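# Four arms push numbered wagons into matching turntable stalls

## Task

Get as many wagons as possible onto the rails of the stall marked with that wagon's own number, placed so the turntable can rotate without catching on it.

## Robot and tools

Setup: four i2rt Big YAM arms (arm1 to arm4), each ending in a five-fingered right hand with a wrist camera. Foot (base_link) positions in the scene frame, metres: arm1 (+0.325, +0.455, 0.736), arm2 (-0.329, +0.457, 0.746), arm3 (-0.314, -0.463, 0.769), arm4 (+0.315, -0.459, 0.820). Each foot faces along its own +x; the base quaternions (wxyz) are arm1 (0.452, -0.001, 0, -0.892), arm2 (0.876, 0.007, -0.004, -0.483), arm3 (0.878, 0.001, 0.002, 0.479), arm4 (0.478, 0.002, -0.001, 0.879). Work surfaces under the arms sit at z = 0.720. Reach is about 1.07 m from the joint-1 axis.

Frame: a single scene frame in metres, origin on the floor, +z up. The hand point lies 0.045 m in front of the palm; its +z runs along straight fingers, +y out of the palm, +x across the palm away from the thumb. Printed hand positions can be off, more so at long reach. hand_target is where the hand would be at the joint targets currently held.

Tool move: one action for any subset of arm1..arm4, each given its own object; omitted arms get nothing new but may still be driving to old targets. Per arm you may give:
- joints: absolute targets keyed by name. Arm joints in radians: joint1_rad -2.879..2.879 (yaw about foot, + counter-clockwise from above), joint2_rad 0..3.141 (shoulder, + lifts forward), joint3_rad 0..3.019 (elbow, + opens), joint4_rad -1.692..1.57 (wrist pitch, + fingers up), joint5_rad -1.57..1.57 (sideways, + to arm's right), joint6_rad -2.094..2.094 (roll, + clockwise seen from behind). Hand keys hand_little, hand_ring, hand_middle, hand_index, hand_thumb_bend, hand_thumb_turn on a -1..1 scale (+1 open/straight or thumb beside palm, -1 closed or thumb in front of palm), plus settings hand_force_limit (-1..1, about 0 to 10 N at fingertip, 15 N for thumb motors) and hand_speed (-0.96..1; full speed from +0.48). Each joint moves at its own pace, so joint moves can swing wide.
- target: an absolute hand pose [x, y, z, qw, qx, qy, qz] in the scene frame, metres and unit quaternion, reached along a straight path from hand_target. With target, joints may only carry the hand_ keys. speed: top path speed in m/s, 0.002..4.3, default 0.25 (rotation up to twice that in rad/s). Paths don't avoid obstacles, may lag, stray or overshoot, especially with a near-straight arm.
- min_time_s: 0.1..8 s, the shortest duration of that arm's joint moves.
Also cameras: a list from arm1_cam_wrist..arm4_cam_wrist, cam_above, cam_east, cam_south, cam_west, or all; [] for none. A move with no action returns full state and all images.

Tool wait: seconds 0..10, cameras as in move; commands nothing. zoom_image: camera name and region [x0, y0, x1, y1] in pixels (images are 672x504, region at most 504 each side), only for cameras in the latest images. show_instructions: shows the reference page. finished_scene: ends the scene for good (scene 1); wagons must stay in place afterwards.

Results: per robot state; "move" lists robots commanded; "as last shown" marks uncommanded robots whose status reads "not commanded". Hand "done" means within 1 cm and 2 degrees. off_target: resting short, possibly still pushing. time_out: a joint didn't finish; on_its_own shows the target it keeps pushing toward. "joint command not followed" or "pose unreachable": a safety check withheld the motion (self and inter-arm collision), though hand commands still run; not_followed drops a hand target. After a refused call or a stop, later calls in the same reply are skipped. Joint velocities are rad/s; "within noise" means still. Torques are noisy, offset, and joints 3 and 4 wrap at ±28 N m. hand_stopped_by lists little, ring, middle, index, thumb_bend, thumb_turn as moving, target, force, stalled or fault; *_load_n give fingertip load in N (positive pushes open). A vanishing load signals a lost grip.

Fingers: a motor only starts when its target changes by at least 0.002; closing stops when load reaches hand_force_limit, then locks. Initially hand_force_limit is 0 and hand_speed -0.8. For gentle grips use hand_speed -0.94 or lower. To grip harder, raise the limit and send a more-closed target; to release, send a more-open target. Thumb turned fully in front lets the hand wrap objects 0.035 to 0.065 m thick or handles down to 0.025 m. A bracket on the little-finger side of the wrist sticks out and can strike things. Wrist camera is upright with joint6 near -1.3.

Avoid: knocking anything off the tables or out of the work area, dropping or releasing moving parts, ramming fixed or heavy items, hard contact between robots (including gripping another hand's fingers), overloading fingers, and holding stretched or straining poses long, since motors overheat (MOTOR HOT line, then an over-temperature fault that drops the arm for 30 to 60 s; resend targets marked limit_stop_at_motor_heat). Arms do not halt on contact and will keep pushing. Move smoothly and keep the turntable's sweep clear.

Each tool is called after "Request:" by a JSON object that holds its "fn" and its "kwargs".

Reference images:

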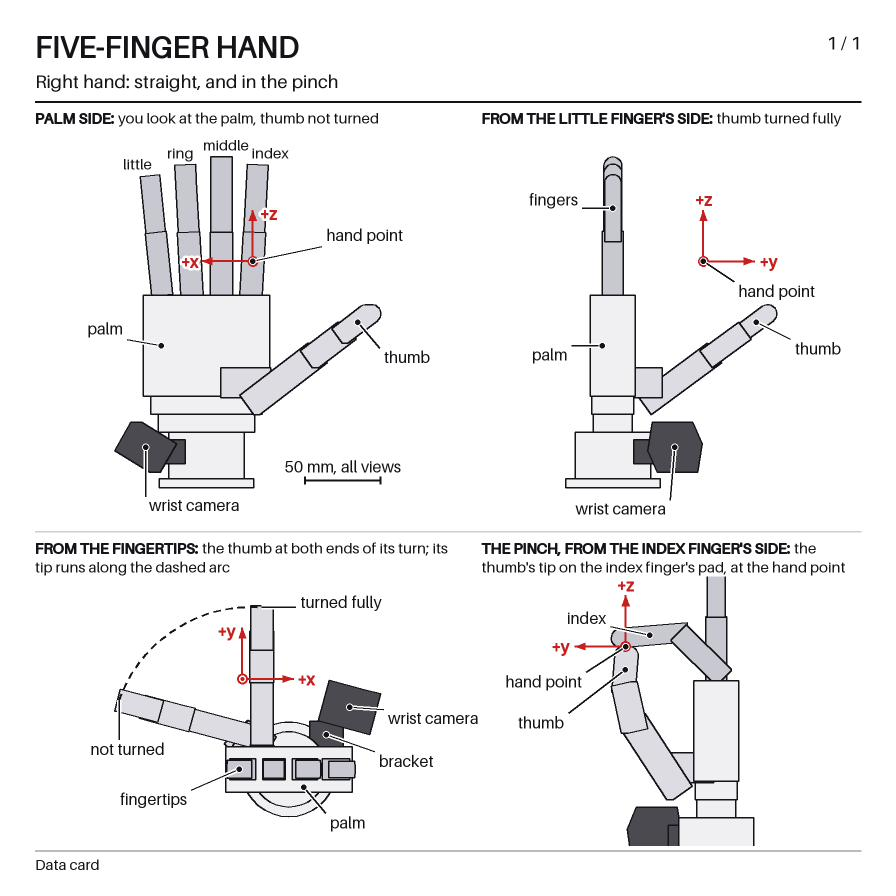

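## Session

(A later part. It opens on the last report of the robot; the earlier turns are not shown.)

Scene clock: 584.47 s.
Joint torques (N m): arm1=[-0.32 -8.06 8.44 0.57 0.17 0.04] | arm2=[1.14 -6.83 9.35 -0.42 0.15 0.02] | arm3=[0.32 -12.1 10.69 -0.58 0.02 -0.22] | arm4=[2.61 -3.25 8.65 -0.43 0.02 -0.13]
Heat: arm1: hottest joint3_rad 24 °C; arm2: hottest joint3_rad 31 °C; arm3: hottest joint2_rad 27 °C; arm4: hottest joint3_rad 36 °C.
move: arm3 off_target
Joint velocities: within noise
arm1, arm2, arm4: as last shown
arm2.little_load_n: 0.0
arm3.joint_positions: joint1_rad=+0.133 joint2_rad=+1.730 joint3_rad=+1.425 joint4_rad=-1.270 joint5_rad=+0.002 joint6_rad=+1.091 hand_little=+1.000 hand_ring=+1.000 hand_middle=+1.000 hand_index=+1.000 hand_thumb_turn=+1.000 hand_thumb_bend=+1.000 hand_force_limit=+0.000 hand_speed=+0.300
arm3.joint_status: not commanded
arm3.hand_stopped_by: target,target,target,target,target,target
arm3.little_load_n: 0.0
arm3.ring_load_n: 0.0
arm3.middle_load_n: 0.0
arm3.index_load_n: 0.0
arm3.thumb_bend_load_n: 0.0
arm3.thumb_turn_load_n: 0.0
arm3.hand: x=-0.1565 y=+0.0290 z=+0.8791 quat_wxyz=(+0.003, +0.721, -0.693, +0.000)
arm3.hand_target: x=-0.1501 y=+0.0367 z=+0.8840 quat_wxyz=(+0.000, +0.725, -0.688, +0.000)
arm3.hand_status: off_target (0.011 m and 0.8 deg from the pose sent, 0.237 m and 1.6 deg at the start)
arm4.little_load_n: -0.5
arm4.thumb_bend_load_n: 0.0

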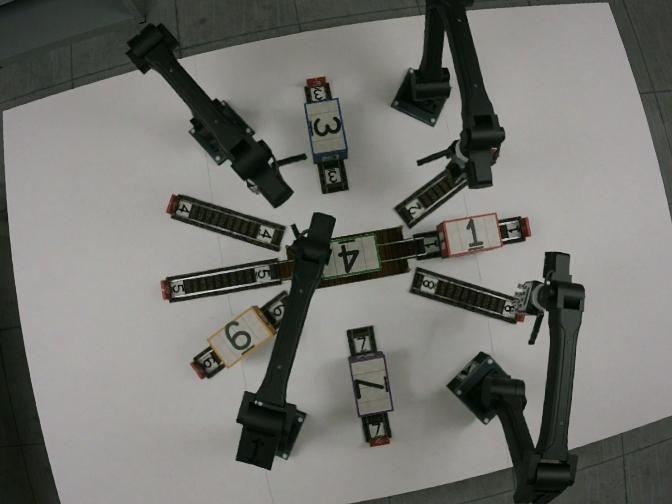

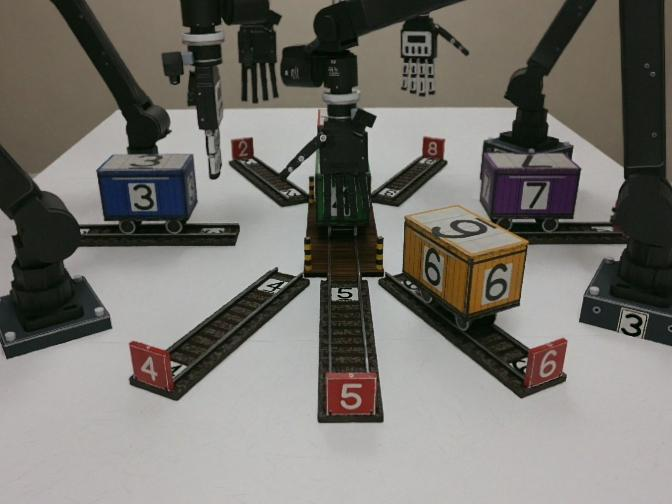

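Request:
{"fn": "move", "kwargs": {"arm3": {"target": [-0.182, 0.034, 0.888, 0, 0.72537, -0.68835, 0], "speed": 0.12}}}

Request:
{"fn": "move", "kwargs": {"arm3": {"target": [-0.188, 0.030, 0.99, 0, 0.72537, -0.68835, 0], "speed": 0.25}}}

Request:
{"fn": "move", "kwargs": {"arm3": {"target": [-0.22, -0.20, 1.0, 0, 0.866, -0.5, 0], "speed": 0.3}, "arm1": {"target": [0.171, 0.165, 0.99, 0, 0, 1, 0], "speed": 0.2}, "cameras": ["arm1_cam_wrist", "cam_above"]}}

Scene clock: 588.97 s.
Joint torques (N m): arm1=[-0.32 -8.06 8.46 0.57 0.17 0.04] | arm2=[0.79 -6.77 9.25 -0.46 0.15 0.04] | arm3=[0.97 -14.8 7.47 -0.49 0.02 0.11] | arm4=[2.73 -3.25 8.62 -0.4 0.03 -0.12]
Heat: arm1: hottest joint3_rad 24 °C; arm2: hottest joint3_rad 31 °C; arm3: hottest joint2_rad 27 °C; arm4: hottest joint3_rad 36 °C.
move: arm3 done
Joint velocities: within noise
arm1, arm2, arm4: as last shown
arm1.thumb_bend_load_n: -0.5
arm2.little_load_n: 0.5
arm3.joint_positions: joint1_rad=+0.182 joint2_rad=+1.723 joint3_rad=+1.421 joint4_rad=-1.270 joint5_rad=+0.002 joint6_rad=+1.114 hand_little=+1.000 hand_ring=+1.000 hand_middle=+1.000 hand_index=+1.000 hand_thumb_turn=+1.000 hand_thumb_bend=+1.000 hand_force_limit=+0.000 hand_speed=+0.300
arm3.joint_status: not commanded
arm3.hand_stopped_by: target,target,target,target,target,target
arm3.little_load_n: 0.0
arm3.ring_load_n: 0.0
arm3.middle_load_n: 0.0
arm3.index_load_n: 0.0
arm3.thumb_bend_load_n: 0.0
arm3.thumb_turn_load_n: 0.0
arm3.hand: x=-0.1805 y=+0.0361 z=+0.8812 quat_wxyz=(+0.002, +0.730, -0.683, +0.000)
arm3.hand_target: x=-0.1820 y=+0.0339 z=+0.8879 quat_wxyz=(+0.000, +0.725, -0.688, +0.000)
arm3.hand_status: done (0.007 m and 0.8 deg from the pose sent, 0.027 m and 0.8 deg at the start)
arm4.little_load_n: 0.0
arm4.thumb_bend_load_n: -0.5
pictures: none

Scene clock: 590.07 s.
Joint torques (N m): arm1=[-0.32 -8 8.44 0.57 0.17 0.04] | arm2=[1.14 -6.89 9.29 -0.42 0.15 0.04] | arm3=[1.44 -12.28 10.04 -0.54 0.02 0.1] | arm4=[2.55 -3.25 8.62 -0.38 0.01 -0.12]
Heat: arm1: hottest joint3_rad 24 °C; arm2: hottest joint3_rad 31 °C; arm3: hottest joint2_rad 27 °C; arm4: hottest joint3_rad 36 °C.
move: arm3 done
Joint velocities: within noise
arm1, arm2, arm4: as last shown
arm1.little_load_n: 0.5
arm1.thumb_bend_load_n: 0.0
arm2.little_load_n: 0.0
arm3.joint_positions: joint1_rad=+0.183 joint2_rad=+1.639 joint3_rad=+1.588 joint4_rad=-1.522 joint5_rad=+0.002 joint6_rad=+1.123 hand_little=+1.000 hand_ring=+1.000 hand_middle=+1.000 hand_index=+1.000 hand_thumb_turn=+1.000 hand_thumb_bend=+1.000 hand_force_limit=+0.000 hand_speed=+0.300
arm3.joint_status: not commanded
arm3.hand_stopped_by: target,target,target,target,target,target
arm3.little_load_n: 0.0
arm3.ring_load_n: 0.0
arm3.middle_load_n: 0.0
arm3.index_load_n: 0.0
arm3.thumb_bend_load_n: 0.0
arm3.thumb_turn_load_n: 0.0
arm3.hand: x=-0.1858 y=+0.0236 z=+0.9847 quat_wxyz=(+0.002, +0.728, -0.686, +0.000)
arm3.hand_target: x=-0.1881 y=+0.0299 z=+0.9901 quat_wxyz=(+0.000, +0.725, -0.688, +0.000)
arm3.hand_status: done (0.009 m and 0.4 deg from the pose sent, 0.109 m and 0.8 deg at the start)
arm4.thumb_bend_load_n: 0.0
pictures: none

Scene clock: 594.77 s.
Joint torques (N m): arm1=[-0.73 -11.46 12.98 1.25 0.16 0.05] | arm2=[1.03 -6.83 9.24 -0.39 0.15 0.04] | arm3=[-0.09 -6.59 7.87 -0.49 0.02 -0.21] | arm4=[2.37 -3.08 8.69 -0.39 0.03 -0.12]
Heat: arm1: hottest joint3_rad 25 °C; arm2: hottest joint3_rad 31 °C; arm3: hottest joint2_rad 27 °C; arm4: hottest joint3_rad 36 °C.
move: arm1 off_target; arm3 done
Joint velocities: within noise
arm1.joint_positions: joint1_rad=+0.157 joint2_rad=+1.360 joint3_rad=+1.345 joint4_rad=-1.600 joint5_rad=-0.003 joint6_rad=-0.494 hand_little=+1.000 hand_ring=+1.000 hand_middle=+1.000 hand_index=+1.000 hand_thumb_turn=-1.000 hand_thumb_bend=+1.000 hand_force_limit=+0.000 hand_speed=+0.300
arm1.joint_status: not commanded
arm1.hand_stopped_by: target,target,target,target,target,target
arm1.little_load_n: 0.0
arm1.ring_load_n: 0.0
arm1.middle_load_n: 0.0
arm1.index_load_n: -0.5
arm1.thumb_bend_load_n: 0.0
arm1.thumb_turn_load_n: 0.0
arm1.hand: x=+0.1813 y=+0.1788 z=+0.9810 quat_wxyz=(-0.011, +0.009, -1.000, -0.019)
arm1.hand_target: x=+0.1713 y=+0.1656 z=+0.9900 quat_wxyz=(+0.000, +0.000, -1.000, +0.000)
arm1.hand_status: off_target (0.019 m and 2.7 deg from the pose sent, 0.076 m and 90.7 deg at the start)
arm2, arm4: as last shown
arm3.joint_positions: joint1_rad=+0.042 joint2_rad=+1.156 joint3_rad=+1.139 joint4_rad=-1.547 joint5_rad=+0.002 joint6_rad=+0.523 hand_little=+1.000 hand_ring=+1.000 hand_middle=+1.000 hand_index=+1.000 hand_thumb_turn=+1.000 hand_thumb_bend=+1.000 hand_force_limit=+0.000 hand_speed=+0.300
arm3.joint_status: not commanded
arm3.hand_stopped_by: target,target,target,target,target,target
arm3.little_load_n: 0.0
arm3.ring_load_n: 0.0
arm3.middle_load_n: -0.5
arm3.index_load_n: 0.0
arm3.thumb_bend_load_n: 0.0
arm3.thumb_turn_load_n: 0.0
arm3.hand: x=-0.2204 y=-0.1939 z=+0.9984 quat_wxyz=(-0.003, +0.864, -0.503, -0.001)
arm3.hand_target: x=-0.2201 y=-0.1999 z=+1.0000 quat_wxyz=(+0.000, +0.866, -0.500, +0.000)
arm3.hand_status: done (0.006 m and 0.5 deg from the pose sent, 0.227 m and 26.6 deg at the start)
arm1_cam_wrist: T_world_to_cam=[[-0.28846, 0.95625, 0.04873, -0.17057], [0.83065, 0.22461, 0.50949, -0.68783], [0.47625, 0.18745, -0.8591, 0.83393]] pos_world=[0.12498, 0.16128, 1.07518]

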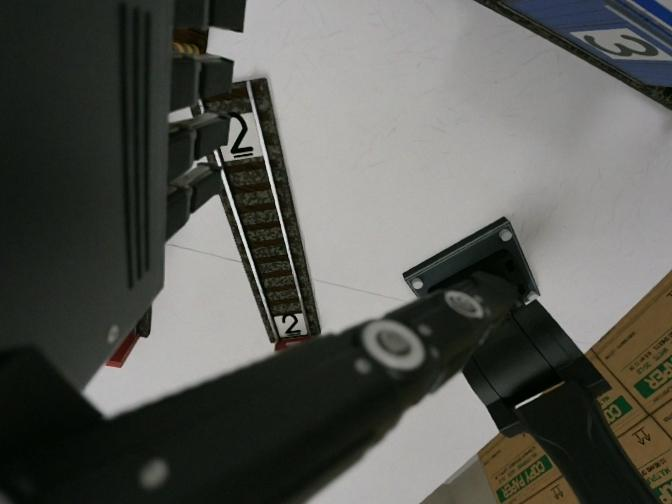

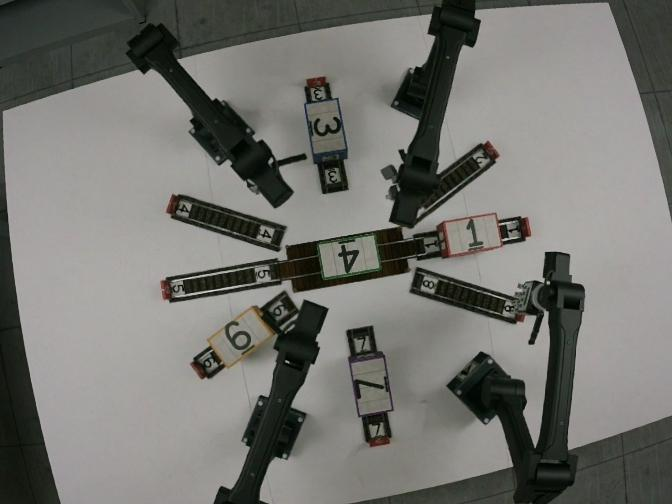

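Request:
{"fn": "zoom_image", "kwargs": {"camera": "arm1_cam_wrist", "region": [150, 0, 290, 120]}}

Scaled by 3.600 from the camera's image (finer frame: 960x720).

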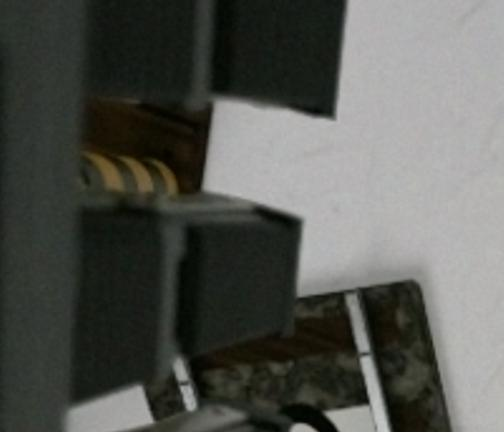

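Request:
{"fn": "move", "kwargs": {"arm1": {"target": [0.163, 0.150, 0.90, 0, 0.0087, -1, 0], "speed": 0.15}, "cameras": ["arm1_cam_wrist"]}}

Request:
{"fn": "zoom_image", "kwargs": {"camera": "arm1_cam_wrist", "region": [150, 0, 290, 120]}}

Scene clock: 598.40 s.
Joint torques (N m): arm1=[-0.5 -13.92 8.54 1.32 0.17 -0.1] | arm2=[1.32 -6.77 9.4 -0.47 0.15 0] | arm3=[-0.15 -6.59 7.9 -0.49 0.02 -0.22] | arm4=[2.61 -3.37 8.69 -0.36 0.02 -0.13]
Heat: arm1: hottest joint3_rad 25 °C; arm2: hottest joint3_rad 31 °C; arm3: hottest joint2_rad 27 °C; arm4: hottest joint3_rad 35 °C.
move: arm1 done
Joint velocities: within noise
arm1.joint_positions: joint1_rad=+0.157 joint2_rad=+1.440 joint3_rad=+1.223 joint4_rad=-1.364 joint5_rad=-0.003 joint6_rad=-0.494 hand_little=+1.000 hand_ring=+1.000 hand_middle=+1.000 hand_index=+1.000 hand_thumb_turn=-1.000 hand_thumb_bend=+1.000 hand_force_limit=+0.000 hand_speed=+0.300
arm1.joint_status: not commanded
arm1.hand_stopped_by: target,target,target,target,target,target
arm1.little_load_n: 0.0
arm1.ring_load_n: 0.0
arm1.middle_load_n: 0.0
arm1.index_load_n: 0.0
arm1.thumb_bend_load_n: -0.5
arm1.thumb_turn_load_n: 0.0
arm1.hand: x=+0.1669 y=+0.1510 z=+0.9018 quat_wxyz=(-0.003, +0.009, -1.000, -0.004)
arm1.hand_target: x=+0.1631 y=+0.1501 z=+0.9000 quat_wxyz=(+0.000, +0.009, -1.000, +0.000)
arm1.hand_status: done (0.004 m and 0.5 deg from the pose sent, 0.088 m and 2.5 deg at the start)
arm2, arm3, arm4: as last shown
arm2.little_load_n: 0.5
arm2.ring_load_n: -0.5
arm3.middle_load_n: 0.0
arm1_cam_wrist: T_world_to_cam=[[-0.2875, 0.95748, 0.02412, -0.12248], [0.83862, 0.23949, 0.48925, -0.61462], [0.46267, 0.16089, -0.87181, 0.79571]] pos_world=[0.11206, 0.13645, 0.99737]

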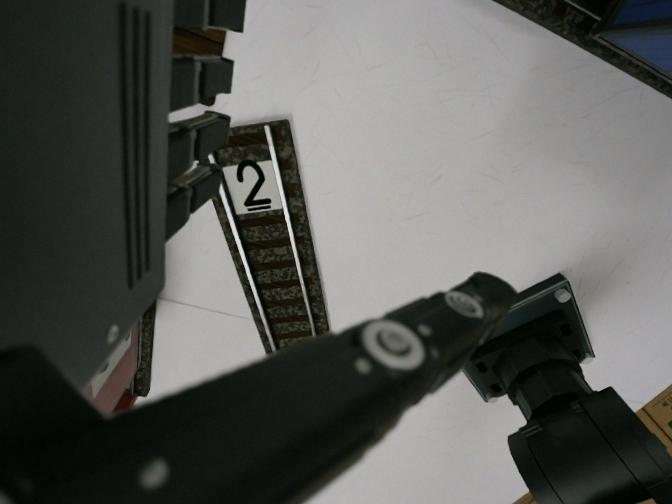

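Scaled by 3.600 from the camera's image (finer frame: 960x720).

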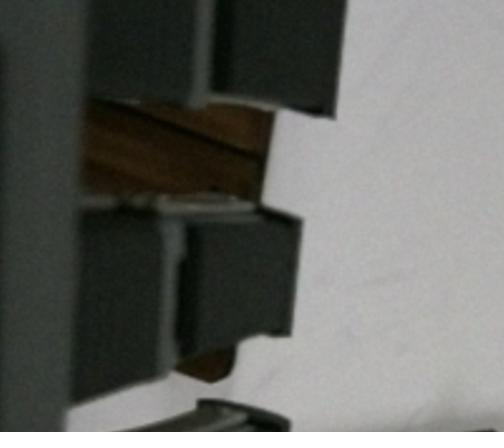

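Request:
{"fn": "move", "kwargs": {"arm1": {"target": [0.164, 0.150, 0.822, 0, 0.01745, 0.99985, 0], "speed": 0.15}, "cameras": ["arm1_cam_wrist", "cam_east"]}}

Scene clock: 603.10 s.
Joint torques (N m): arm1=[-0.91 -14.04 8.14 1.32 0.16 0.05] | arm2=[1.08 -6.83 9.33 -0.42 0.17 0.05] | arm3=[-0.15 -6.59 7.87 -0.49 0.02 -0.22] | arm4=[2.49 -3.31 8.66 -0.36 0.02 -0.13]
Heat: arm1: hottest joint3_rad 25 °C; arm2: hottest joint3_rad 31 °C; arm3: hottest joint2_rad 27 °C; arm4: hottest joint3_rad 35 °C.
move: arm1 done
Joint velocities: within noise
arm1.joint_positions: joint1_rad=+0.156 joint2_rad=+1.505 joint3_rad=+1.078 joint4_rad=-1.154 joint5_rad=-0.003 joint6_rad=-0.462 hand_little=+1.000 hand_ring=+1.000 hand_middle=+1.000 hand_index=+1.000 hand_thumb_turn=-1.000 hand_thumb_bend=+1.000 hand_force_limit=+0.000 hand_speed=+0.300
arm1.joint_status: not commanded
arm1.hand_stopped_by: target,target,target,target,target,target
arm1.little_load_n: 0.0
arm1.ring_load_n: 0.0
arm1.middle_load_n: 0.0
arm1.index_load_n: 0.0
arm1.thumb_bend_load_n: 0.0
arm1.thumb_turn_load_n: 0.0
arm1.hand: x=+0.1683 y=+0.1505 z=+0.8240 quat_wxyz=(-0.003, -0.008, -1.000, -0.003)
arm1.hand_target: x=+0.1640 y=+0.1500 z=+0.8220 quat_wxyz=(+0.000, -0.017, -1.000, +0.000)
arm1.hand_status: done (0.005 m and 1.2 deg from the pose sent, 0.080 m and 3.1 deg at the start)
arm2, arm3, arm4: as last shown
arm2.little_load_n: 0.0
arm2.ring_load_n: 0.0
arm1_cam_wrist: T_world_to_cam=[[-0.25556, 0.96651, 0.0235, -0.12586], [0.84642, 0.21193, 0.48853, -0.57418], [0.46718, 0.14474, -0.87223, 0.7294]] pos_world=[0.11307, 0.13775, 0.91967]

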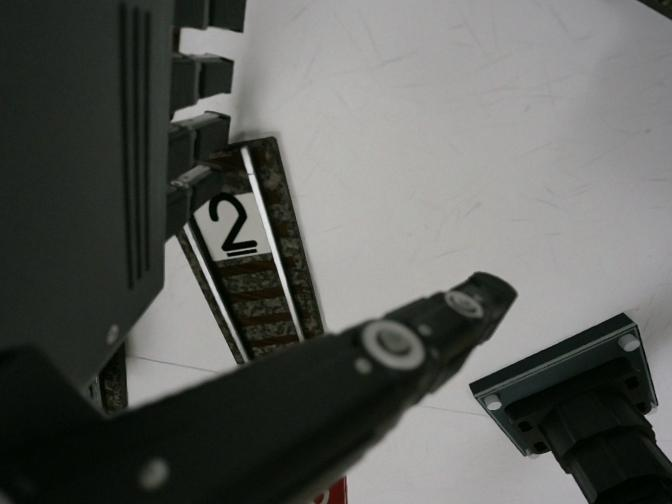

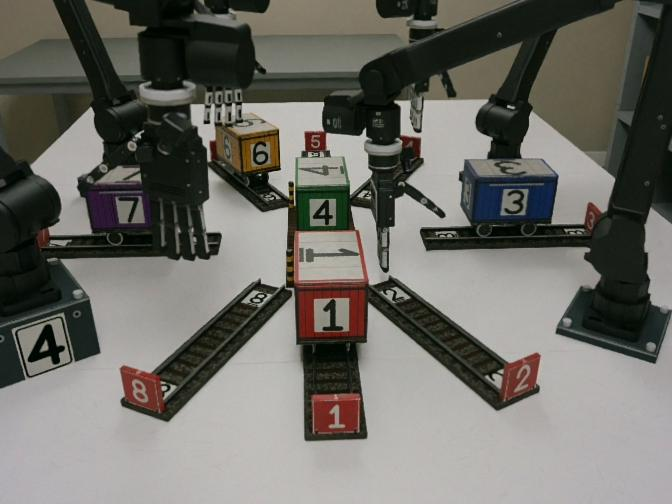

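Request:
{"fn": "move", "kwargs": {"arm1": {"target": [0.191, 0.0633, 0.826, 0, 0.13917, 0.99027, 0], "speed": 0.08}, "cameras": ["arm1_cam_wrist", "cam_above"]}}

Scene clock: 605.90 s.
Joint torques (N m): arm1=[0.79 -15.68 11.93 0.42 0.12 0.04] | arm2=[1.2 -6.83 9.25 -0.39 0.13 0.03] | arm3=[-0.15 -6.53 7.87 -0.47 0.02 -0.22] | arm4=[2.61 -3.19 8.65 -0.4 0.02 -0.12]
Heat: arm1: hottest joint3_rad 25 °C; arm2: hottest joint3_rad 31 °C; arm3: hottest joint2_rad 27 °C; arm4: hottest joint3_rad 35 °C.
move: arm1 off_target
Joint velocities: within noise
arm1.joint_positions: joint1_rad=+0.235 joint2_rad=+1.644 joint3_rad=+1.230 joint4_rad=-1.173 joint5_rad=-0.003 joint6_rad=-0.117 hand_little=+1.000 hand_ring=+1.000 hand_middle=+1.000 hand_index=+1.000 hand_thumb_turn=-1.000 hand_thumb_bend=+1.000 hand_force_limit=+0.000 hand_speed=+0.300
arm1.joint_status: not commanded
arm1.hand_stopped_by: target,target,target,target,target,target
arm1.little_load_n: 0.0
arm1.ring_load_n: 0.0
arm1.middle_load_n: 0.0
arm1.index_load_n: 0.0
arm1.thumb_bend_load_n: 0.0
arm1.thumb_turn_load_n: 0.0
arm1.hand: x=+0.1920 y=+0.0776 z=+0.8192 quat_wxyz=(-0.003, -0.140, -0.990, -0.007)
arm1.hand_target: x=+0.1912 y=+0.0636 z=+0.8261 quat_wxyz=(+0.000, -0.139, -0.990, +0.000)
arm1.hand_status: off_target (0.016 m and 0.9 deg from the pose sent, 0.090 m and 15.1 deg at the start)
arm2.joint_positions: joint1_rad=-0.035 joint2_rad=+1.084 joint3_rad=+1.064 joint4_rad=-1.552 joint5_rad=+0.013 joint6_rad=+0.521 hand_little=+1.000 hand_ring=+1.000 hand_middle=+1.000 hand_index=+1.000 hand_thumb_turn=+1.000 hand_thumb_bend=+1.000 hand_force_limit=+0.000 hand_speed=+0.300
arm2.joint_status: not commanded
arm2.hand_stopped_by: target,target,target,target,target,target
arm2.little_load_n: 0.0
arm2.ring_load_n: 0.0
arm2.middle_load_n: 0.0
arm2.index_load_n: 0.0
arm2.thumb_bend_load_n: 0.0
arm2.thumb_turn_load_n: 0.0
arm2.hand: x=-0.1600 y=+0.2669 z=+0.9674 quat_wxyz=(-0.001, +0.004, -1.000, -0.001)
arm2.hand_target: x=-0.1600 y=+0.2700 z=+0.9699 quat_wxyz=(+0.000, +0.000, -1.000, +0.000)
arm2.hand_status: not commanded
arm3: as last shown
arm4.joint_positions: joint1_rad=-0.922 joint2_rad=+1.085 joint3_rad=+0.930 joint4_rad=-1.411 joint5_rad=+0.005 joint6_rad=-1.431 hand_little=+1.000 hand_ring=+1.000 hand_middle=+1.000 hand_index=+1.000 hand_thumb_turn=+1.000 hand_thumb_bend=+1.000 hand_force_limit=+0.000 hand_speed=+0.300
arm4.joint_status: not commanded
arm4.hand_stopped_by: target,target,target,target,target,target
arm4.little_load_n: 0.5
arm4.ring_load_n: 0.0
arm4.middle_load_n: 0.0
arm4.index_load_n: 0.0
arm4.thumb_bend_load_n: -0.5
arm4.thumb_turn_load_n: 0.0
arm4.hand: x=+0.4520 y=-0.2487 z=+0.9905 quat_wxyz=(-0.002, +0.857, +0.516, +0.003)
arm4.hand_target: x=+0.4501 y=-0.2500 z=+0.9900 quat_wxyz=(+0.000, +0.853, +0.522, +0.000)
arm4.hand_status: not commanded
arm1_cam_wrist: T_world_to_cam=[[0.00695, 0.99947, 0.03191, -0.10914], [0.87231, -0.02166, 0.48846, -0.56317], [0.4889, 0.02444, -0.872, 0.7297]] pos_world=[0.13527, 0.07906, 0.91487]

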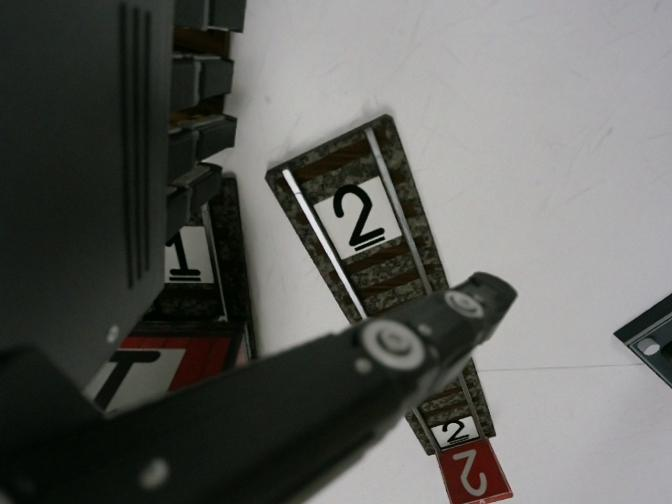

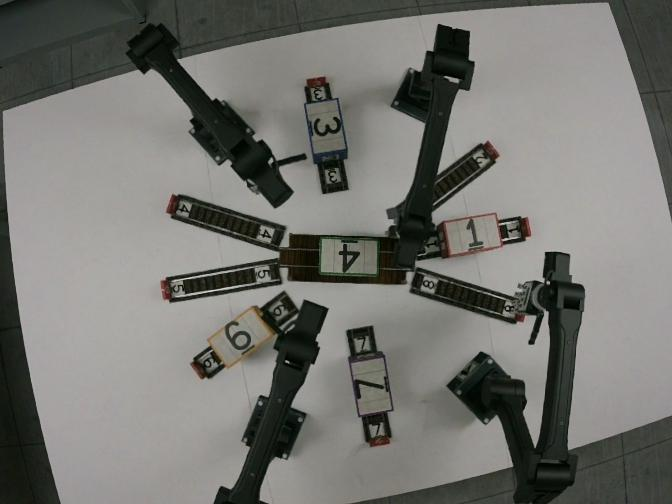

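Request:
{"fn": "move", "kwargs": {"arm1": {"target": [0.197, 0.0305, 0.827, 0, 0.2079, 0.9781, 0], "speed": 0.08}, "cameras": ["arm1_cam_wrist", "cam_above"]}}

Request:
{"fn": "zoom_image", "kwargs": {"camera": "cam_above", "region": [250, 215, 310, 265]}}

Scene clock: 608.57 s.
Joint torques (N m): arm1=[0.85 -16.73 12.11 0.42 0.11 0.03] | arm2=[1.14 -7 9.25 -0.4 0.15 0.03] | arm3=[-0.09 -6.59 7.87 -0.47 0.02 -0.21] | arm4=[2.73 -3.49 8.68 -0.38 0.02 -0.13]
Heat: arm1: hottest joint3_rad 26 °C; arm2: hottest joint3_rad 32 °C; arm3: hottest joint2_rad 27 °C; arm4: hottest joint3_rad 35 °C.
move: arm1 off_target
Joint velocities: within noise
arm1.joint_positions: joint1_rad=+0.253 joint2_rad=+1.700 joint3_rad=+1.307 joint4_rad=-1.193 joint5_rad=-0.003 joint6_rad=+0.041 hand_little=+1.000 hand_ring=+1.000 hand_middle=+1.000 hand_index=+1.000 hand_thumb_turn=-1.000 hand_thumb_bend=+1.000 hand_force_limit=+0.000 hand_speed=+0.300
arm1.joint_status: not commanded
arm1.hand_stopped_by: target,target,target,target,target,target
arm1.little_load_n: 0.0
arm1.ring_load_n: 0.0
arm1.middle_load_n: 0.0
arm1.index_load_n: 0.0
arm1.thumb_bend_load_n: 0.0
arm1.thumb_turn_load_n: 0.0
arm1.hand: x=+0.1970 y=+0.0453 z=+0.8205 quat_wxyz=(-0.002, -0.209, -0.978, -0.007)
arm1.hand_target: x=+0.1971 y=+0.0309 z=+0.8271 quat_wxyz=(+0.000, -0.208, -0.978, +0.000)
arm1.hand_status: off_target (0.016 m and 0.9 deg from the pose sent, 0.048 m and 7.9 deg at the start)
arm2, arm3, arm4: as last shown
arm4.little_load_n: 0.0
arm4.thumb_bend_load_n: 0.0
arm1_cam_wrist: T_world_to_cam=[[0.14679, 0.98862, 0.03287, -0.10478], [0.86169, -0.14412, 0.48654, -0.55966], [0.48574, -0.0431, -0.87304, 0.73356]] pos_world=[0.14132, 0.05454, 0.91617]

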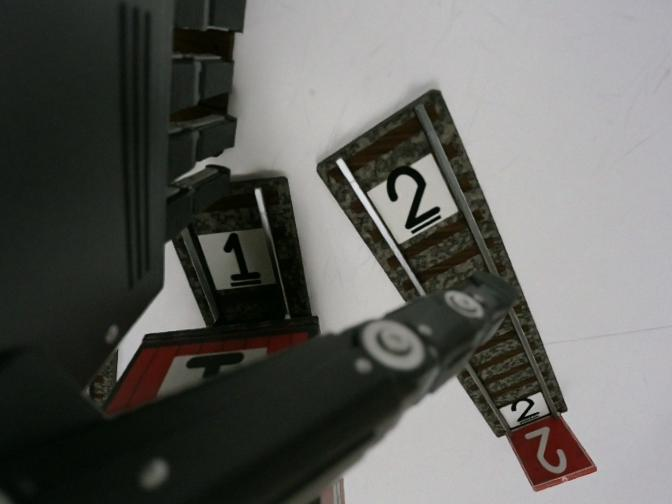

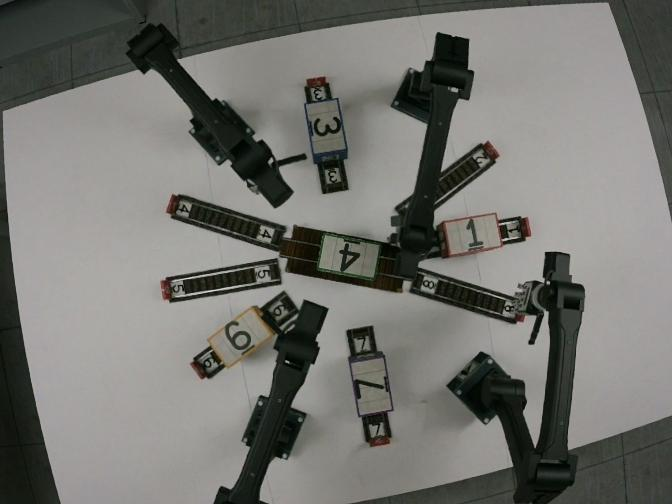

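Scaled by 8.400 from the camera's image (finer frame: 960x720).

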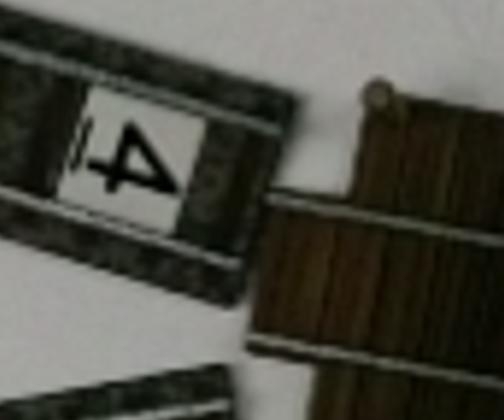

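Request:
{"fn": "move", "kwargs": {"arm1": {"target": [0.200, 0.012, 0.827, 0, 0.2504, 0.9681, 0], "speed": 0.07}, "cameras": ["cam_south", "cam_above"]}}

Request:
{"fn": "zoom_image", "kwargs": {"camera": "cam_above", "region": [260, 210, 310, 252]}}

Request:
{"fn": "zoom_image", "kwargs": {"camera": "cam_south", "region": [245, 195, 295, 235]}}

Scene clock: 611.13 s.
Joint torques (N m): arm1=[0.91 -17.32 12.18 0.44 0.11 0.04] | arm2=[1.14 -6.83 9.28 -0.32 0.14 0.02] | arm3=[-0.15 -6.53 7.88 -0.49 0.02 -0.22] | arm4=[2.61 -3.19 8.64 -0.42 0.02 -0.12]
Heat: arm1: hottest joint3_rad 26 °C; arm2: hottest joint3_rad 32 °C; arm3: hottest joint2_rad 27 °C; arm4: hottest joint3_rad 35 °C.
move: arm1 off_target
Joint velocities: within noise
arm1.joint_positions: joint1_rad=+0.262 joint2_rad=+1.731 joint3_rad=+1.349 joint4_rad=-1.205 joint5_rad=-0.003 joint6_rad=+0.137 hand_little=+1.000 hand_ring=+1.000 hand_middle=+1.000 hand_index=+1.000 hand_thumb_turn=-1.000 hand_thumb_bend=+1.000 hand_force_limit=+0.000 hand_speed=+0.300
arm1.joint_status: not commanded
arm1.hand_stopped_by: target,target,target,target,target,target
arm1.little_load_n: 0.0
arm1.ring_load_n: 0.0
arm1.middle_load_n: 0.0
arm1.index_load_n: -0.5
arm1.thumb_bend_load_n: 0.0
arm1.thumb_turn_load_n: 0.0
arm1.hand: x=+0.1998 y=+0.0270 z=+0.8207 quat_wxyz=(-0.002, -0.252, -0.968, -0.007)
arm1.hand_target: x=+0.2002 y=+0.0125 z=+0.8270 quat_wxyz=(+0.000, -0.250, -0.968, +0.000)
arm1.hand_status: off_target (0.016 m and 0.9 deg from the pose sent, 0.034 m and 4.9 deg at the start)
arm2, arm3, arm4: as last shown
pictures: cam_above, cam_south

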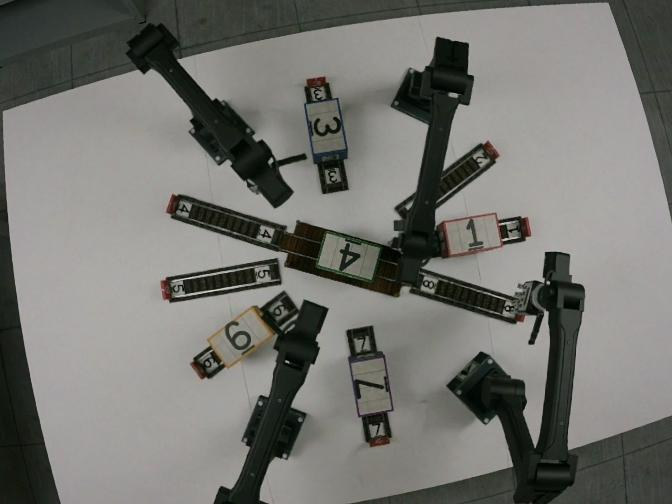

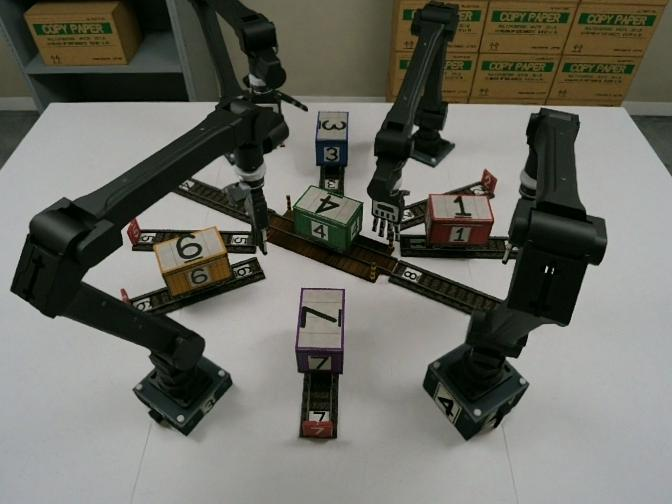

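Scaled by 10.080 from the camera's image (finer frame: 960x720).

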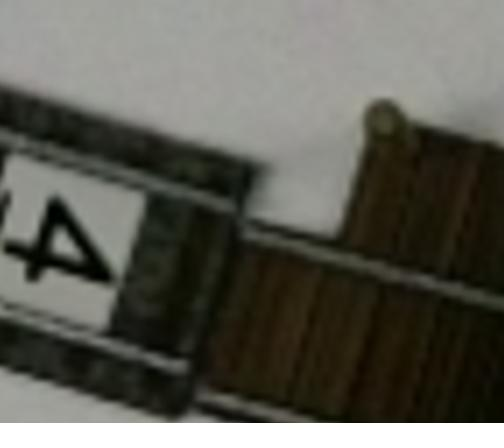

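Scaled by 10.080 from the camera's image (finer frame: 960x720).

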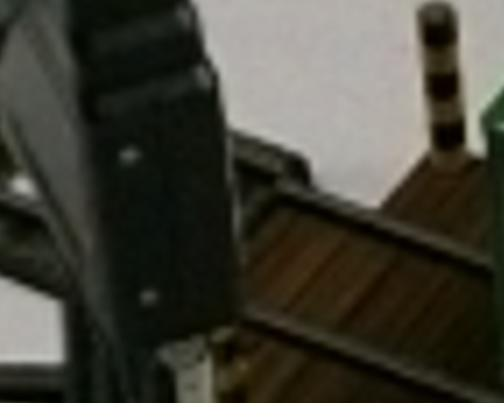

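Request:
{"fn": "move", "kwargs": {"arm1": {"target": [0.2008, 0.0075, 0.827, 0, 0.2588, 0.9659, 0], "speed": 0.05}, "cameras": ["cam_east", "cam_above"]}}

Request:
{"fn": "zoom_image", "kwargs": {"camera": "cam_above", "region": [260, 210, 310, 252]}}

Request:
{"fn": "zoom_image", "kwargs": {"camera": "cam_east", "region": [250, 240, 310, 300]}}

Scene clock: 613.20 s.
Joint torques (N m): arm1=[0.85 -17.38 12.23 0.46 0.11 0.04] | arm2=[1.14 -6.95 9.29 -0.44 0.16 0.02] | arm3=[-0.09 -6.53 7.87 -0.49 0.02 -0.22] | arm4=[2.78 -3.43 8.65 -0.31 0.04 -0.13]
Heat: arm1: hottest joint3_rad 26 °C; arm2: hottest joint3_rad 32 °C; arm3: hottest joint2_rad 26 °C; arm4: hottest joint3_rad 35 °C.
move: arm1 off_target
Joint velocities: within noise
arm1.joint_positions: joint1_rad=+0.264 joint2_rad=+1.738 joint3_rad=+1.360 joint4_rad=-1.209 joint5_rad=-0.003 joint6_rad=+0.157 hand_little=+1.000 hand_ring=+1.000 hand_middle=+1.000 hand_index=+1.000 hand_thumb_turn=-1.000 hand_thumb_bend=+1.000 hand_force_limit=+0.000 hand_speed=+0.300
arm1.joint_status: not commanded
arm1.hand_stopped_by: target,target,target,target,target,target
arm1.little_load_n: 0.0
arm1.ring_load_n: 0.0
arm1.middle_load_n: 0.0
arm1.index_load_n: 0.0
arm1.thumb_bend_load_n: 0.0
arm1.thumb_turn_load_n: 0.0
arm1.hand: x=+0.2006 y=+0.0228 z=+0.8210 quat_wxyz=(-0.002, -0.260, -0.966, -0.008)
arm1.hand_target: x=+0.2010 y=+0.0079 z=+0.8272 quat_wxyz=(+0.000, -0.259, -0.966, +0.001)
arm1.hand_status: off_target (0.016 m and 0.9 deg from the pose sent, 0.020 m and 1.2 deg at the start)
arm2, arm3, arm4: as last shown
arm3.thumb_bend_load_n: -0.5
pictures: cam_above, cam_east

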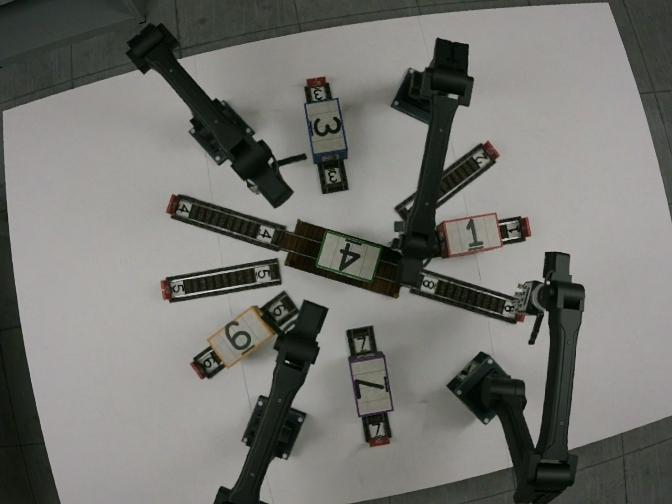

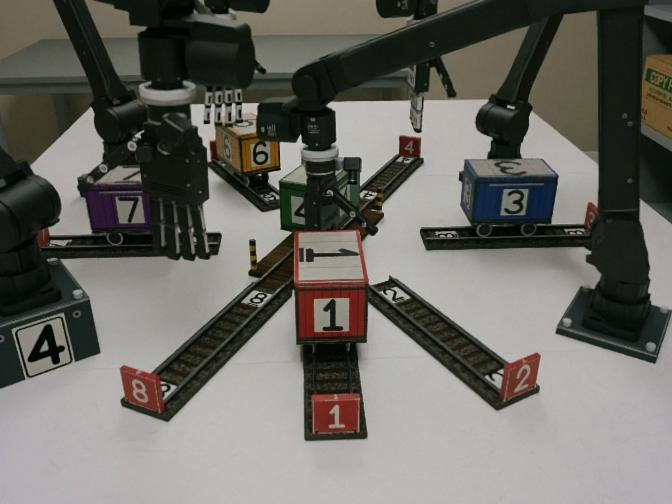

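Scaled by 10.080 from the camera's image (finer frame: 960x720).

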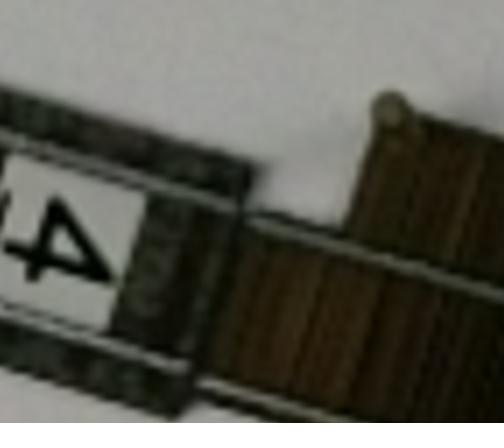

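Scaled by 8.400 from the camera's image (finer frame: 960x720).

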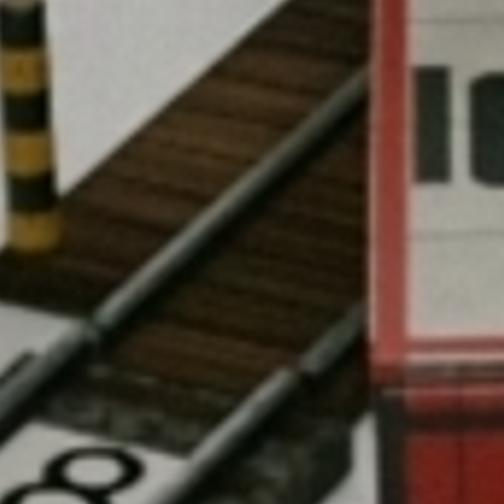

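Request:
{"fn": "move", "kwargs": {"arm1": {"target": [0.2011, 0.0062, 0.827, 0, 0.2605, 0.96547, 0], "speed": 0.05}, "cameras": ["cam_east", "cam_above", "arm2_cam_wrist"]}}

Request:
{"fn": "zoom_image", "kwargs": {"camera": "cam_above", "region": [260, 210, 310, 252]}}

Request:
{"fn": "zoom_image", "kwargs": {"camera": "cam_east", "region": [250, 240, 310, 300]}}

Scene clock: 615.77 s.
Joint torques (N m): arm1=[0.85 -17.32 12.51 0.43 0.1 0.05] | arm2=[0.97 -6.89 9.33 -0.35 0.14 0.03] | arm3=[-0.15 -6.53 7.87 -0.49 0.02 -0.22] | arm4=[2.78 -3.25 8.61 -0.35 0.02 -0.13]
Heat: arm1: hottest joint3_rad 26 °C; arm2: hottest joint3_rad 32 °C; arm3: hottest joint2_rad 26 °C; arm4: hottest joint3_rad 35 °C.
move: arm1 off_target
Joint velocities: within noise
arm1.joint_positions: joint1_rad=+0.265 joint2_rad=+1.740 joint3_rad=+1.360 joint4_rad=-1.209 joint5_rad=-0.003 joint6_rad=+0.162 hand_little=+1.000 hand_ring=+1.000 hand_middle=+1.000 hand_index=+1.000 hand_thumb_turn=-1.000 hand_thumb_bend=+1.000 hand_force_limit=+0.000 hand_speed=+0.300
arm1.joint_status: not commanded
arm1.hand_stopped_by: target,target,target,target,target,target
arm1.little_load_n: 0.0
arm1.ring_load_n: 0.0
arm1.middle_load_n: 0.0
arm1.index_load_n: 0.0
arm1.thumb_bend_load_n: 0.0
arm1.thumb_turn_load_n: 0.0
arm1.hand: x=+0.2013 y=+0.0224 z=+0.8204 quat_wxyz=(-0.002, -0.262, -0.965, -0.008)
arm1.hand_target: x=+0.2013 y=+0.0066 z=+0.8271 quat_wxyz=(+0.000, -0.260, -0.965, +0.001)
arm1.hand_status: off_target (0.018 m and 1.0 deg from the pose sent, 0.018 m and 0.9 deg at the start)
arm2, arm3, arm4: as last shown
arm3.thumb_bend_load_n: 0.0
pictures: arm2_cam_wrist, cam_above, cam_east
arm2_cam_wrist: T_world_to_cam=[[-0.22864, 0.97351, -0.00214, -0.28927], [0.87167, 0.2057, 0.44484, -0.33274], [0.4335, 0.09984, -0.89561, 1.0229]] pos_world=[-0.21952, 0.24792, 1.06352]

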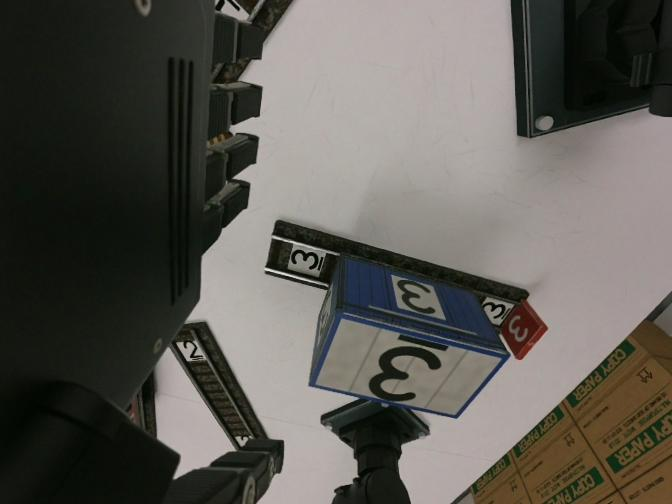

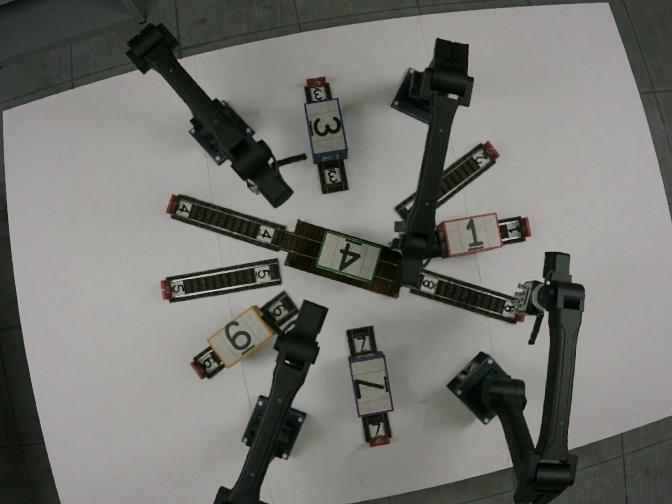

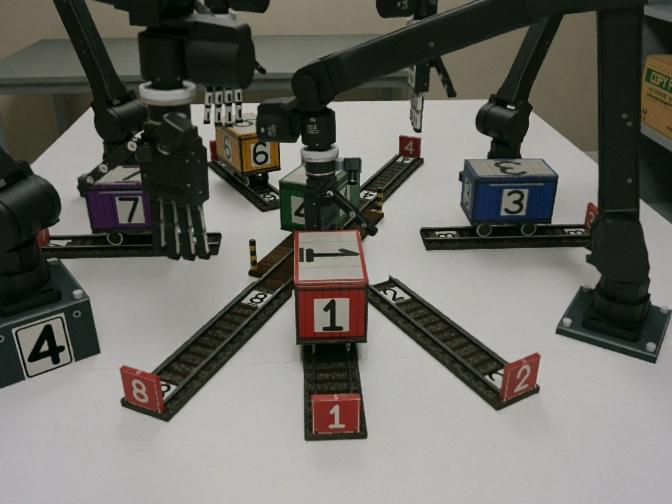

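Scaled by 10.080 from the camera's image (finer frame: 960x720).

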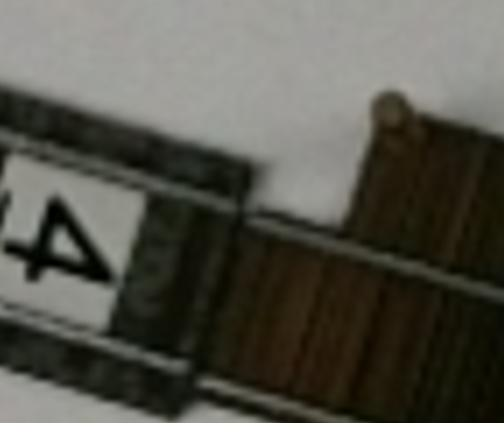

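Scaled by 8.400 from the camera's image (finer frame: 960x720).

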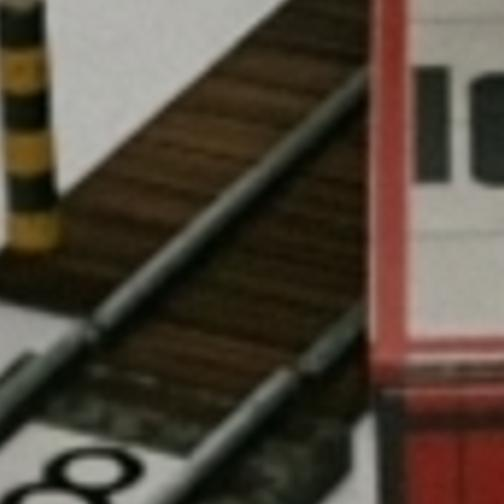

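Request:
{"fn": "wait", "kwargs": {"seconds": 0.1, "cameras": ["cam_west"]}}

Request:
{"fn": "zoom_image", "kwargs": {"camera": "cam_west", "region": [270, 240, 330, 300]}}

Scene clock: 616.40 s.
Joint torques (N m): arm1=[0.91 -17.32 12.51 0.43 0.1 0.05] | arm2=[1.2 -6.83 9.35 -0.4 0.15 0.02] | arm3=[-0.15 -6.59 7.88 -0.49 0.02 -0.21] | arm4=[2.49 -3.55 8.66 -0.4 0.01 -0.13]
Heat: arm1: hottest joint3_rad 26 °C; arm2: hottest joint3_rad 32 °C; arm3: hottest joint2_rad 26 °C; arm4: hottest joint3_rad 35 °C.
Joint velocities: within noise
arm1.joint_positions: joint1_rad=+0.265 joint2_rad=+1.740 joint3_rad=+1.360 joint4_rad=-1.209 joint5_rad=-0.003 joint6_rad=+0.162 hand_little=+1.000 hand_ring=+1.000 hand_middle=+1.000 hand_index=+1.000 hand_thumb_turn=-1.000 hand_thumb_bend=+1.000 hand_force_limit=+0.000 hand_speed=+0.300
arm1.joint_status: not commanded
arm1.hand_stopped_by: target,target,target,target,target,target
arm1.little_load_n: 0.0
arm1.ring_load_n: 0.0
arm1.middle_load_n: 0.0
arm1.index_load_n: 0.0
arm1.thumb_bend_load_n: -0.5
arm1.thumb_turn_load_n: 0.0
arm1.hand: x=+0.2013 y=+0.0224 z=+0.8204 quat_wxyz=(-0.002, -0.262, -0.965, -0.008)
arm1.hand_target: x=+0.2013 y=+0.0066 z=+0.8271 quat_wxyz=(+0.000, -0.260, -0.966, +0.001)
arm1.hand_status: off_target (0.018 m and 1.0 deg from the pose sent, 0.018 m and 0.9 deg at the start)
arm2.joint_positions: joint1_rad=-0.035 joint2_rad=+1.084 joint3_rad=+1.064 joint4_rad=-1.552 joint5_rad=+0.013 joint6_rad=+0.521 hand_little=+1.000 hand_ring=+1.000 hand_middle=+1.000 hand_index=+1.000 hand_thumb_turn=+1.000 hand_thumb_bend=+1.000 hand_force_limit=+0.000 hand_speed=+0.300
arm2.joint_status: not commanded
arm2.hand_stopped_by: target,target,target,target,target,target
arm2.little_load_n: 0.0
arm2.ring_load_n: 0.0
arm2.middle_load_n: 0.0
arm2.index_load_n: 0.0
arm2.thumb_bend_load_n: 0.0
arm2.thumb_turn_load_n: 0.0
arm2.hand: x=-0.1600 y=+0.2669 z=+0.9674 quat_wxyz=(-0.001, +0.004, -1.000, -0.001)
arm2.hand_target: x=-0.1600 y=+0.2700 z=+0.9699 quat_wxyz=(+0.000, +0.000, -1.000, +0.000)
arm2.hand_status: not commanded
arm3.joint_positions: joint1_rad=+0.042 joint2_rad=+1.156 joint3_rad=+1.139 joint4_rad=-1.547 joint5_rad=+0.002 joint6_rad=+0.523 hand_little=+1.000 hand_ring=+1.000 hand_middle=+1.000 hand_index=+1.000 hand_thumb_turn=+1.000 hand_thumb_bend=+1.000 hand_force_limit=+0.000 hand_speed=+0.300
arm3.joint_status: not commanded
arm3.hand_stopped_by: target,target,target,target,target,target
arm3.little_load_n: 0.5
arm3.ring_load_n: 0.0
arm3.middle_load_n: 0.0
arm3.index_load_n: 0.0
arm3.thumb_bend_load_n: 0.0
arm3.thumb_turn_load_n: 0.0
arm3.hand: x=-0.2204 y=-0.1939 z=+0.9984 quat_wxyz=(-0.003, +0.864, -0.503, -0.001)
arm3.hand_target: x=-0.2201 y=-0.1999 z=+1.0000 quat_wxyz=(+0.000, +0.866, -0.500, +0.000)
arm3.hand_status: not commanded
arm4.joint_positions: joint1_rad=-0.922 joint2_rad=+1.085 joint3_rad=+0.930 joint4_rad=-1.411 joint5_rad=+0.005 joint6_rad=-1.431 hand_little=+1.000 hand_ring=+1.000 hand_middle=+1.000 hand_index=+1.000 hand_thumb_turn=+1.000 hand_thumb_bend=+1.000 hand_force_limit=+0.000 hand_speed=+0.300
arm4.joint_status: not commanded
arm4.hand_stopped_by: target,target,target,target,target,target
arm4.little_load_n: 0.0
arm4.ring_load_n: 0.0
arm4.middle_load_n: 0.0
arm4.index_load_n: 0.0
arm4.thumb_bend_load_n: 0.0
arm4.thumb_turn_load_n: 0.0
arm4.hand: x=+0.4520 y=-0.2487 z=+0.9905 quat_wxyz=(-0.002, +0.857, +0.516, +0.003)
arm4.hand_target: x=+0.4501 y=-0.2500 z=+0.9900 quat_wxyz=(+0.000, +0.853, +0.522, +0.000)
arm4.hand_status: not commanded
wait: 0.10 s; at rest from the start

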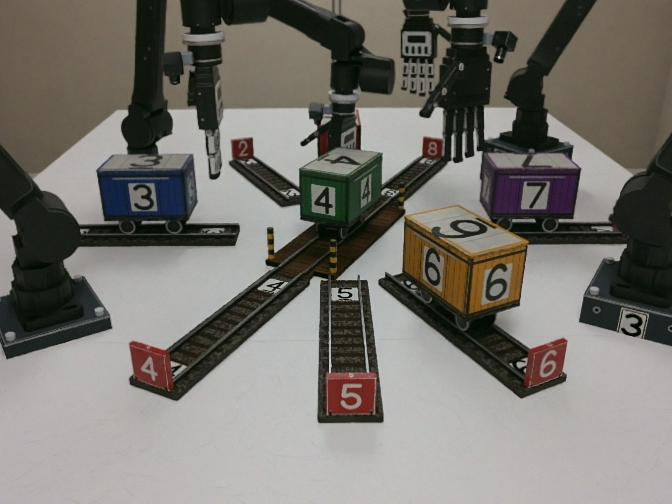

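Scaled by 8.400 from the camera's image (finer frame: 960x720).

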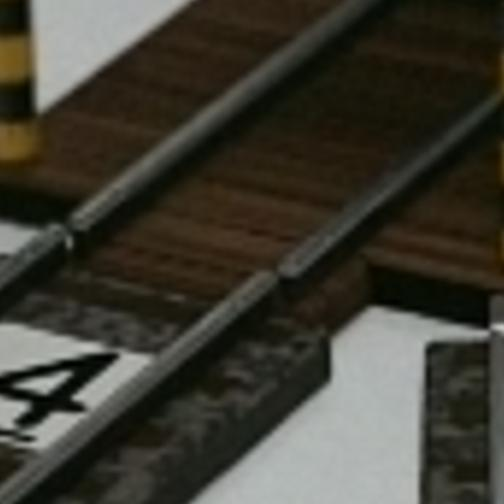

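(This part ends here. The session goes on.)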